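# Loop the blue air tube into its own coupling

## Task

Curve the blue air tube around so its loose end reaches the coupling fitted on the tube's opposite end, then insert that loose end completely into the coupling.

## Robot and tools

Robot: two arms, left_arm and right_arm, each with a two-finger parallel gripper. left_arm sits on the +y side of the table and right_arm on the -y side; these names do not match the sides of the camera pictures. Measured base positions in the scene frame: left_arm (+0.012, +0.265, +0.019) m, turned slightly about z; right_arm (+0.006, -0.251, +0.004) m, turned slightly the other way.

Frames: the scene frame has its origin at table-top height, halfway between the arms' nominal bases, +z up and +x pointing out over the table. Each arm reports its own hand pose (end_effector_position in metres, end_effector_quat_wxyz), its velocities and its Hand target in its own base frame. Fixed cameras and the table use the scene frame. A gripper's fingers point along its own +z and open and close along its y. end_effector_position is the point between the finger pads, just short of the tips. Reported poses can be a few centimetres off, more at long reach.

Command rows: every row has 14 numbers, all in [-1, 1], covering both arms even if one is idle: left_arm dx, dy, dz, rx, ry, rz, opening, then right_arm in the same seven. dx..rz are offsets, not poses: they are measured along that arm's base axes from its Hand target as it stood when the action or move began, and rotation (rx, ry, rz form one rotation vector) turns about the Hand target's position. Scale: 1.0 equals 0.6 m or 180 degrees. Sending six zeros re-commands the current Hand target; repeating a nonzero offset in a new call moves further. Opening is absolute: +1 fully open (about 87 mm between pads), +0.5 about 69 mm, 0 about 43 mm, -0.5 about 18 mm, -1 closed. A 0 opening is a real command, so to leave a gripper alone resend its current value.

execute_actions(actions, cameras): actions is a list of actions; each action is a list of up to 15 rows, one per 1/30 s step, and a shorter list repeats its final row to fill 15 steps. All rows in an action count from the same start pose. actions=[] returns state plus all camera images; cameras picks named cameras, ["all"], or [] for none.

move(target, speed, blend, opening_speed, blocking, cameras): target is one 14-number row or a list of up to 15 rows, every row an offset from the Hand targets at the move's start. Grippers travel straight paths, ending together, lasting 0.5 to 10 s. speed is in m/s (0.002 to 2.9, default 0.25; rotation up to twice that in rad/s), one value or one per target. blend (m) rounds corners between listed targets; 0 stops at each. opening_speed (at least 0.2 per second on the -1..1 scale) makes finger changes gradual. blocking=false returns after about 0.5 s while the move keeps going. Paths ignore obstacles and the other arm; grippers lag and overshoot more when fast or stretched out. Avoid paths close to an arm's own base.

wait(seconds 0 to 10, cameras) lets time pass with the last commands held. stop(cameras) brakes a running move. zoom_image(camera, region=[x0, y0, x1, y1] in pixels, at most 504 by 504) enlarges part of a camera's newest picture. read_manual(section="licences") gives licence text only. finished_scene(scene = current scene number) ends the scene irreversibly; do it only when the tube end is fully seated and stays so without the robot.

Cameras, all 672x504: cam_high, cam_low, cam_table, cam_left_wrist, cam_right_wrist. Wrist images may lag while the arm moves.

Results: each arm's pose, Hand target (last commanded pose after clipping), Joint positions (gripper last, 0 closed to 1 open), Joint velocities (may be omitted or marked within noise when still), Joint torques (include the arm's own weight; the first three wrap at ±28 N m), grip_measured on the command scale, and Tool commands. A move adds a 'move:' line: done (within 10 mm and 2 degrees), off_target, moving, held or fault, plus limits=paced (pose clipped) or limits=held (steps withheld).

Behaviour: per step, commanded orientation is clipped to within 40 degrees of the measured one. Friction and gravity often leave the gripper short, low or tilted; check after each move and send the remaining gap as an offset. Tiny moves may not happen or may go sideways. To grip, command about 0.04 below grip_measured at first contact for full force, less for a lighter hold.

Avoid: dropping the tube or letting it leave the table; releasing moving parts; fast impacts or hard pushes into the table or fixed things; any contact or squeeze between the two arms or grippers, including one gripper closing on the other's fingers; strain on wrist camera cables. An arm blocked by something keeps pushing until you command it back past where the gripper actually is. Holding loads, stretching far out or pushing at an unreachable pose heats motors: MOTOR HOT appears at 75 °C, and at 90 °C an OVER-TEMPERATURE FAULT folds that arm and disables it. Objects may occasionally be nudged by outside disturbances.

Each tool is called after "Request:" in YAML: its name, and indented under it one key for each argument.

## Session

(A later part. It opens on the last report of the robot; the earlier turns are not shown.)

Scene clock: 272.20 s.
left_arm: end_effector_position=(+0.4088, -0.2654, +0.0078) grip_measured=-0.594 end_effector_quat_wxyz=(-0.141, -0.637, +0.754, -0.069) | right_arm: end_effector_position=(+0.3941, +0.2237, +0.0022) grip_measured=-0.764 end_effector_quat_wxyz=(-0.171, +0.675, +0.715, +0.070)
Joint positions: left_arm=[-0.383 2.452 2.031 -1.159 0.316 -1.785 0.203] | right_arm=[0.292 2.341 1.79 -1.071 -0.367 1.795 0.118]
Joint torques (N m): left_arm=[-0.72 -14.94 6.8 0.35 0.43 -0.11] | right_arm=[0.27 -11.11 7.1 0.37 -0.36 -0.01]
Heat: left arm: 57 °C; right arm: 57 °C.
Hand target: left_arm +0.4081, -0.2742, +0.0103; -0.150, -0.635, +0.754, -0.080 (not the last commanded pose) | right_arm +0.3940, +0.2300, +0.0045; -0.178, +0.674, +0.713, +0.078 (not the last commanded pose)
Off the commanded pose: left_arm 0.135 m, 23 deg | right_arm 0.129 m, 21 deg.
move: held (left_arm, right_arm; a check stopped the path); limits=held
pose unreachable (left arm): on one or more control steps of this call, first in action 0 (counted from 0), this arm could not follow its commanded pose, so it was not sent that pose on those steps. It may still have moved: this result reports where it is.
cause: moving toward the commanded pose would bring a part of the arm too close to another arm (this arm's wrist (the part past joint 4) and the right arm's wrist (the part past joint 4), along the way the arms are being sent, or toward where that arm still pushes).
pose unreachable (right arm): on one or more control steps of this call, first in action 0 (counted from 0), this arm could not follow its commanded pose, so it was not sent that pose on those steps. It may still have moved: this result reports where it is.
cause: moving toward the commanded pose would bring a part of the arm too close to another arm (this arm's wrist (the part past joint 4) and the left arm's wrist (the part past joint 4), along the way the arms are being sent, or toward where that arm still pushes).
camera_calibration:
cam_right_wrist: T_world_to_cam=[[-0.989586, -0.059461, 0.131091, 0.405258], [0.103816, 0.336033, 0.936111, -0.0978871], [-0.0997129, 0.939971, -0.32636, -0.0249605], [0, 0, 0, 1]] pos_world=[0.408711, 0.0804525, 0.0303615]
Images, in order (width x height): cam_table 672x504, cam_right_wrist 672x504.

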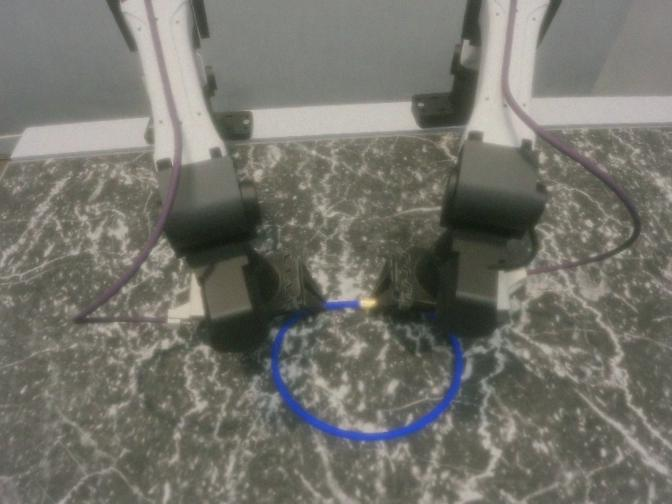

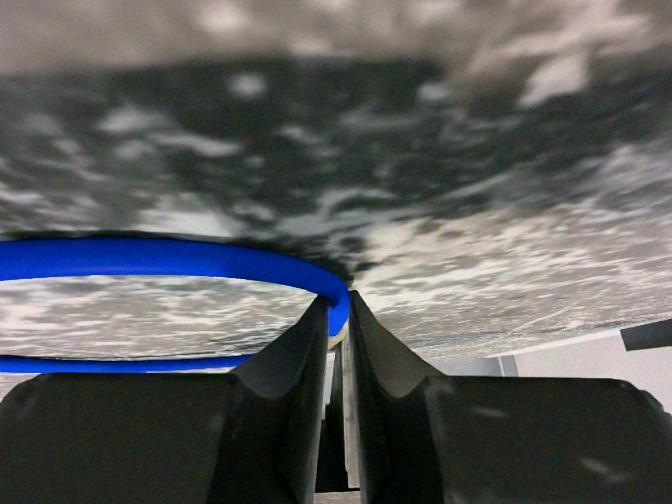

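Request:
move:
  target: [-0.02,-0.17,0.045,-0.1,0,-0.045,-1,-0.01,0.165,0.055,0.1,0,0.045,-1]
  speed: 0.1
  cameras: ["cam_table","cam_right_wrist"]

Request:
zoom_image:
  camera: "cam_table"
  region: [310, 260, 430, 330]

Request:
zoom_image:
  camera: "cam_right_wrist"
  region: [300, 280, 380, 400]

Scene clock: 276.93 s.
left_arm: end_effector_position=(+0.4112, -0.2715, +0.0096) grip_measured=-0.594 end_effector_quat_wxyz=(-0.137, -0.611, +0.776, -0.075) | right_arm: end_effector_position=(+0.3951, +0.2278, +0.0026) grip_measured=-0.764 end_effector_quat_wxyz=(-0.179, +0.650, +0.736, +0.064)
Joint positions: left_arm=[-0.393 2.483 2.094 -1.185 0.314 -1.726 0.203] | right_arm=[0.297 2.393 1.878 -1.138 -0.374 1.728 0.118]
Joint torques (N m): left_arm=[-8.53 -12.85 11.47 1.12 3.46 -0.27] | right_arm=[9.44 -10.4 11.81 0.89 -3.53 0.02]
Heat: left arm: 57 °C; right arm: 56 °C.
Hand target: left_arm +0.3960, -0.3763, +0.0373; -0.252, -0.549, +0.775, -0.186 | right_arm +0.3880, +0.3291, +0.0375; -0.286, +0.586, +0.737, +0.176
Off the commanded pose: left_arm 0.109 m, 20 deg | right_arm 0.107 m, 19 deg.
move: off_target (left_arm, right_arm)
camera_calibration:
cam_right_wrist: T_world_to_cam=[[-0.982116, -0.126934, 0.139053, 0.418967], [0.0895164, 0.334926, 0.937983, -0.0938569], [-0.165634, 0.933656, -0.317573, -0.00104796], [0, 0, 0, 1]] pos_world=[0.419703, 0.0855947, 0.0294449]
Images, in order (width x height): cam_table 672x504, cam_right_wrist 672x504.

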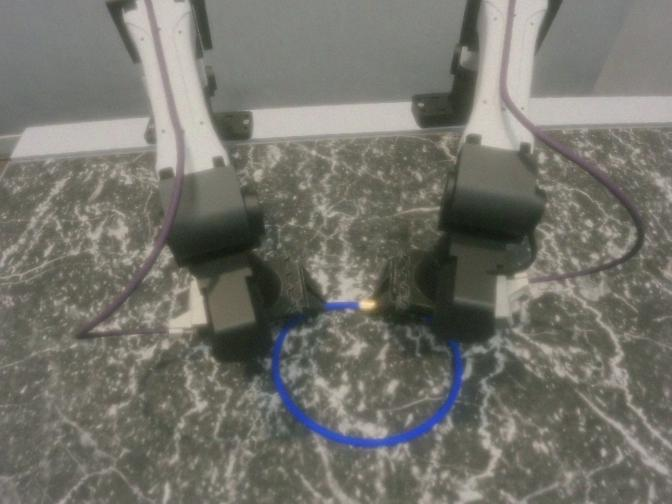

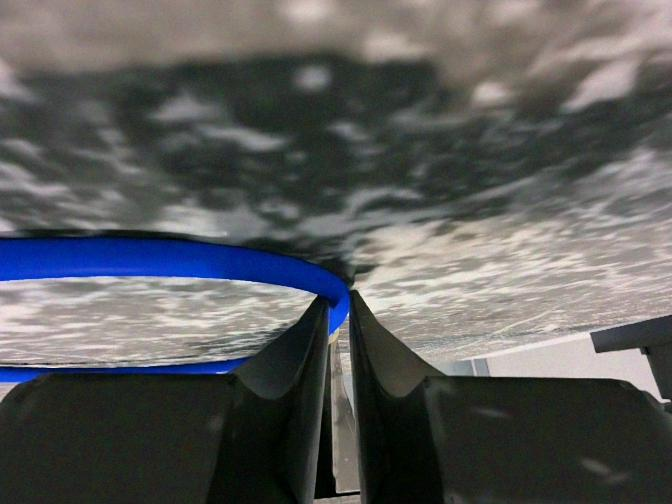

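Scaled by 4.200 from the camera's 672x504 image, which has a finer 960x720 frame.

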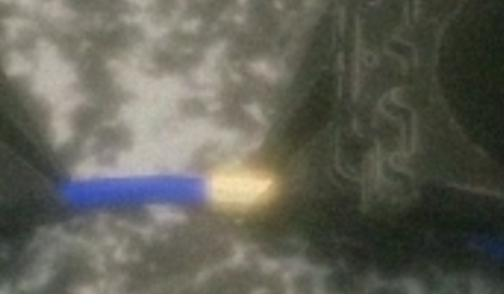

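Scaled by 4.200 from the camera's 672x504 image, which has a finer 960x720 frame.

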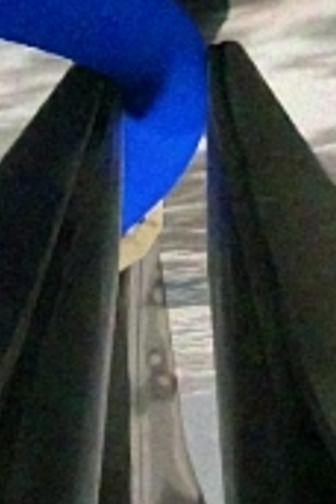

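Request:
move:
  target: [0.025,0.175,-0.05,0.1,0,0.02,-1,0.012,-0.17,-0.05,-0.1,0,-0.02,-1]
  speed: 0.1

Request:
move:
  target: [0,0,-0.005,0,0,0,-0.3,0,0,-0.0,0,0,0,-0.3]
  opening_speed: 0.4
  cameras: ["cam_table","cam_right_wrist","cam_left_wrist"]

Request:
zoom_image:
  camera: "cam_table"
  region: [310, 260, 430, 330]

Scene clock: 282.73 s.
left_arm: end_effector_position=(+0.4039, -0.2655, +0.0081) grip_measured=-0.594 end_effector_quat_wxyz=(-0.149, -0.604, +0.781, -0.058) | right_arm: end_effector_position=(+0.3882, +0.2232, +0.0032) grip_measured=-0.764 end_effector_quat_wxyz=(-0.185, +0.642, +0.742, +0.054)
Joint positions: left_arm=[-0.386 2.499 2.116 -1.241 0.317 -1.694 0.203] | right_arm=[0.291 2.393 1.878 -1.171 -0.372 1.696 0.118]
Joint torques (N m): left_arm=[0.36 -12.78 10 0.2 0.45 -0.1] | right_arm=[-0.47 -11.25 8.61 0.26 -0.3 0.06]
Heat: left arm: 56 °C; right arm: 56 °C.
Hand target: left_arm +0.4110, -0.2713, +0.0072; -0.157, -0.606, +0.777, -0.070 | right_arm +0.3953, +0.2269, +0.0075; -0.185, +0.646, +0.737, +0.067
Off the commanded pose: left_arm 0.009 m, 2 deg | right_arm 0.009 m, 2 deg.
move: done

Scene clock: 285.00 s.
left_arm: end_effector_position=(+0.4033, -0.2676, +0.0091) grip_measured=-0.300 end_effector_quat_wxyz=(-0.153, -0.602, +0.781, -0.061) | right_arm: end_effector_position=(+0.3898, +0.2239, +0.0032) grip_measured=-0.300 end_effector_quat_wxyz=(-0.184, +0.641, +0.743, +0.057)
Joint positions: left_arm=[-0.387 2.499 2.116 -1.239 0.328 -1.692 0.35] | right_arm=[0.291 2.393 1.878 -1.163 -0.374 1.696 0.35]
Joint torques (N m): left_arm=[0.46 -12.49 9.36 0.3 0.33 -0.11] | right_arm=[-0.47 -11.26 8.65 0.19 -0.29 0.06]
Heat: left arm: 56 °C; right arm: 56 °C.
Hand target: left_arm +0.4110, -0.2713, +0.0042; -0.157, -0.606, +0.777, -0.070 | right_arm +0.3953, +0.2269, +0.0075; -0.185, +0.646, +0.737, +0.067
Off the commanded pose: left_arm 0.010 m, 1 deg | right_arm 0.008 m, 1 deg.
move: done
camera_calibration:
cam_left_wrist: T_world_to_cam=[[0.963947, -0.255626, -0.0739009, -0.461473], [-0.0322298, -0.387842, 0.921162, -0.0753071], [-0.264135, -0.88557, -0.382098, 0.0234914], [0, 0, 0, 1]] pos_world=[0.448613, -0.126368, 0.0442428]
cam_right_wrist: T_world_to_cam=[[-0.976809, -0.150857, 0.15194, 0.416355], [0.093438, 0.338149, 0.936442, -0.0947846], [-0.192647, 0.928923, -0.316212, 0.0134013], [0, 0, 0, 1]] pos_world=[0.418138, 0.0824126, 0.0297369]
Images, in order (width x height): cam_table 672x504, cam_left_wrist 672x504, cam_right_wrist 672x504.

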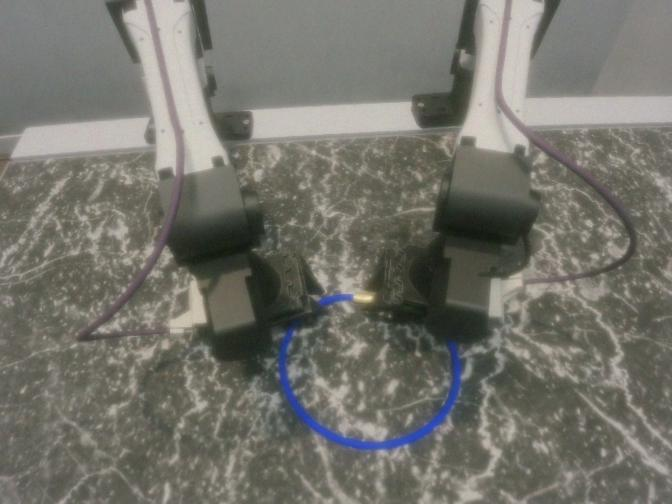

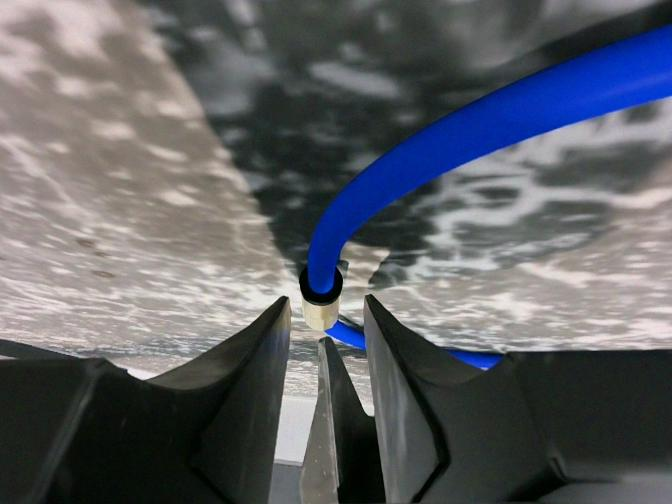

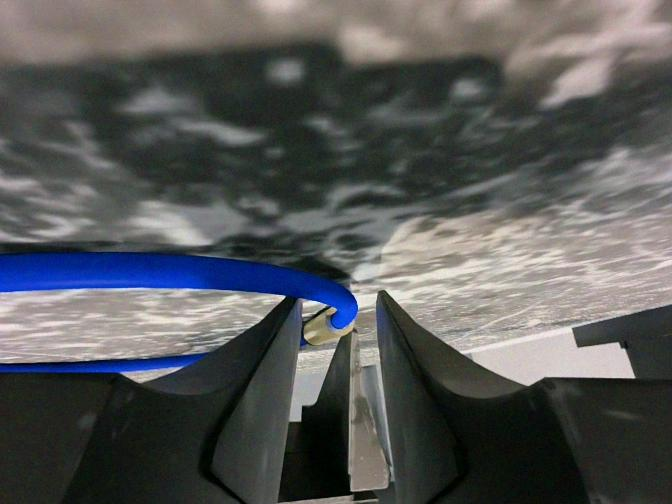

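Scaled by 4.200 from the camera's 672x504 image, which has a finer 960x720 frame.

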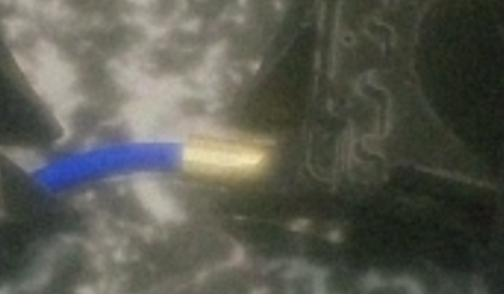

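Open a bit more, lift and retreat.

Request:
move:
  target:
    - [0,0,0,0,0,0,0.2,0,0,0,0,0,0,0.2]
    - [0,0.02,0.17,0,0,0,0.2,0,-0.02,0.17,0,0,0,0.2]
    - [-0.1,0.1,0.25,0,0,0,0.2,-0.1,-0.1,0.25,0,0,0,0.2]
  speed: [0.1,0.08,0.2]
  blend: [0,0.02,0]
  opening_speed: 0.6
  cameras: ["all"]

Request:
zoom_image:
  camera: "cam_table"
  region: [310, 260, 430, 330]

Scene clock: 291.50 s.
left_arm: end_effector_position=(+0.3542, -0.2116, +0.1448) grip_measured=+0.200 end_effector_quat_wxyz=(-0.159, -0.612, +0.772, -0.059) | right_arm: end_effector_position=(+0.3411, +0.1694, +0.1535) grip_measured=+0.200 end_effector_quat_wxyz=(-0.184, +0.646, +0.738, +0.070)
Joint positions: left_arm=[-0.303 2.17 2.086 -1.572 0.329 -1.63 0.6] | right_arm=[0.186 2.051 1.915 -1.559 -0.377 1.6 0.6]
Joint torques (N m): left_arm=[0.25 -15.27 5.79 0.06 0.27 0.05] | right_arm=[-0.64 -10.74 5.91 -0.03 -0.11 -0.12]
Heat: left arm: 57 °C; right arm: 56 °C.
Hand target: left_arm +0.3510, -0.2113, +0.1542; -0.157, -0.606, +0.777, -0.070 | right_arm +0.3353, +0.1669, +0.1576; -0.185, +0.646, +0.737, +0.067
Off the commanded pose: left_arm 0.010 m, 2 deg | right_arm 0.007 m, 0 deg.
move: done
camera_calibration:
cam_left_wrist: T_world_to_cam=[[0.968686, -0.232236, -0.0878275, -0.384608], [-0.00937831, -0.387702, 0.921737, -0.188309], [-0.248112, -0.89205, -0.377739, 0.104366], [0, 0, 0, 1]] pos_world=[0.396693, -0.069228, 0.179215]
cam_right_wrist: T_world_to_cam=[[-0.9813, -0.136307, 0.135904, 0.339242], [0.0861048, 0.320616, 0.943288, -0.208151], [-0.17215, 0.93735, -0.302884, 0.0917282], [0, 0, 0, 1]] pos_world=[0.366612, 0.0269961, 0.178025]

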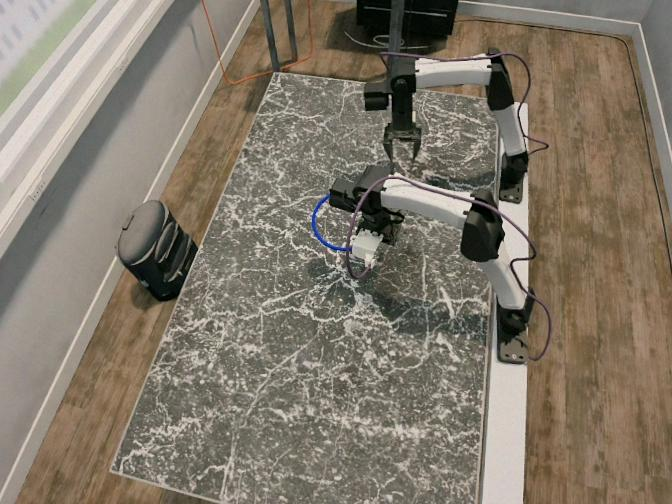

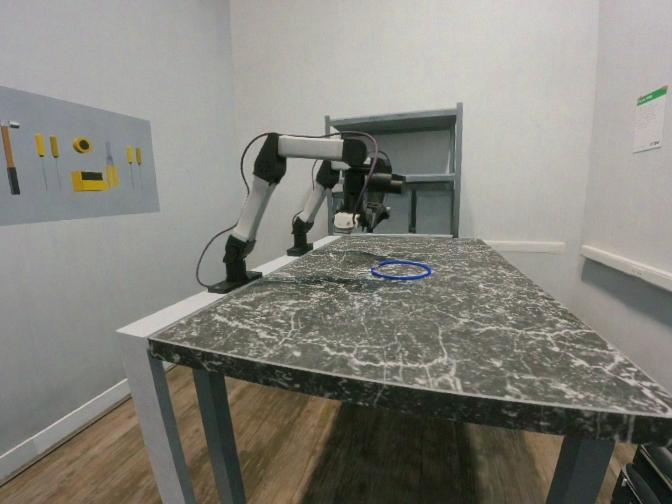

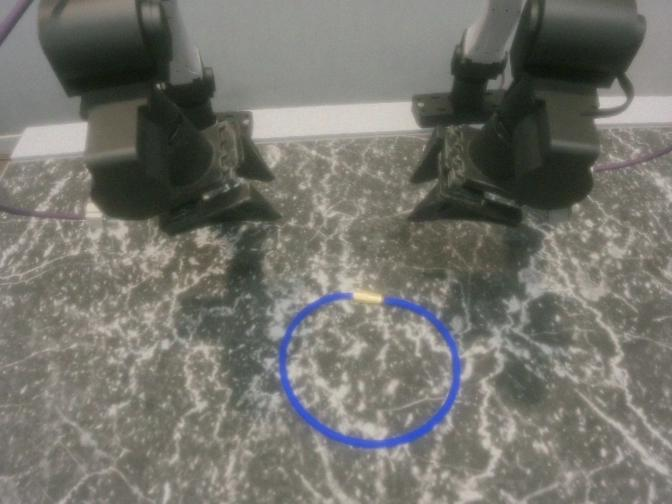

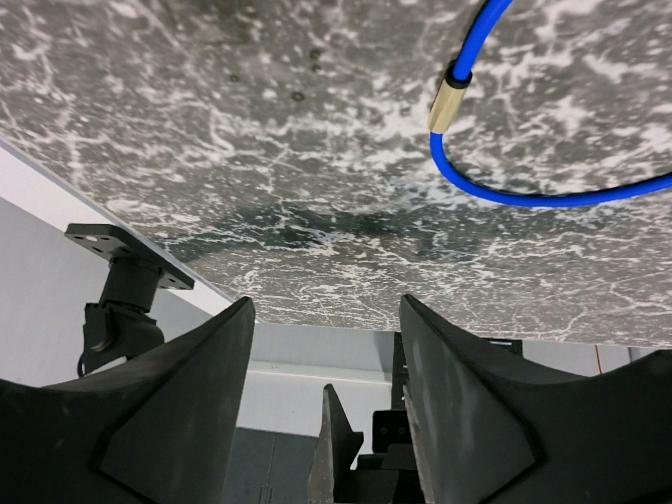

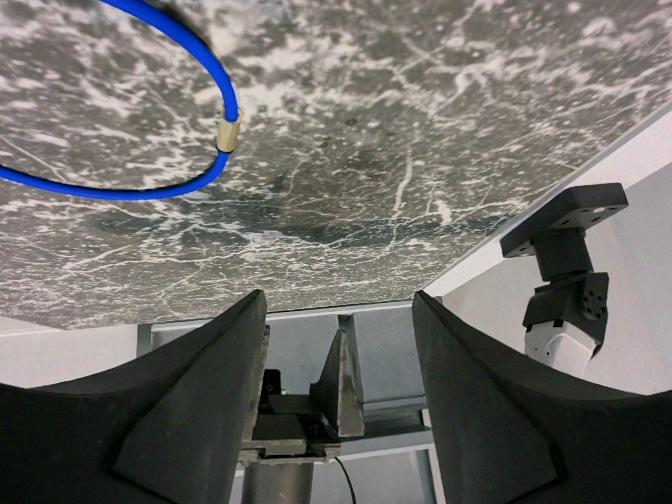

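Scaled by 4.200 from the camera's 672x504 image, which has a finer 960x720 frame.

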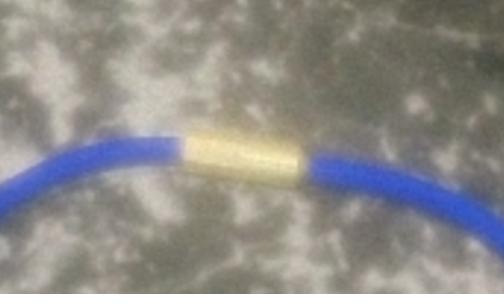

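Request:
finished_scene:
  scene: 2

The scene is finished: the task was done.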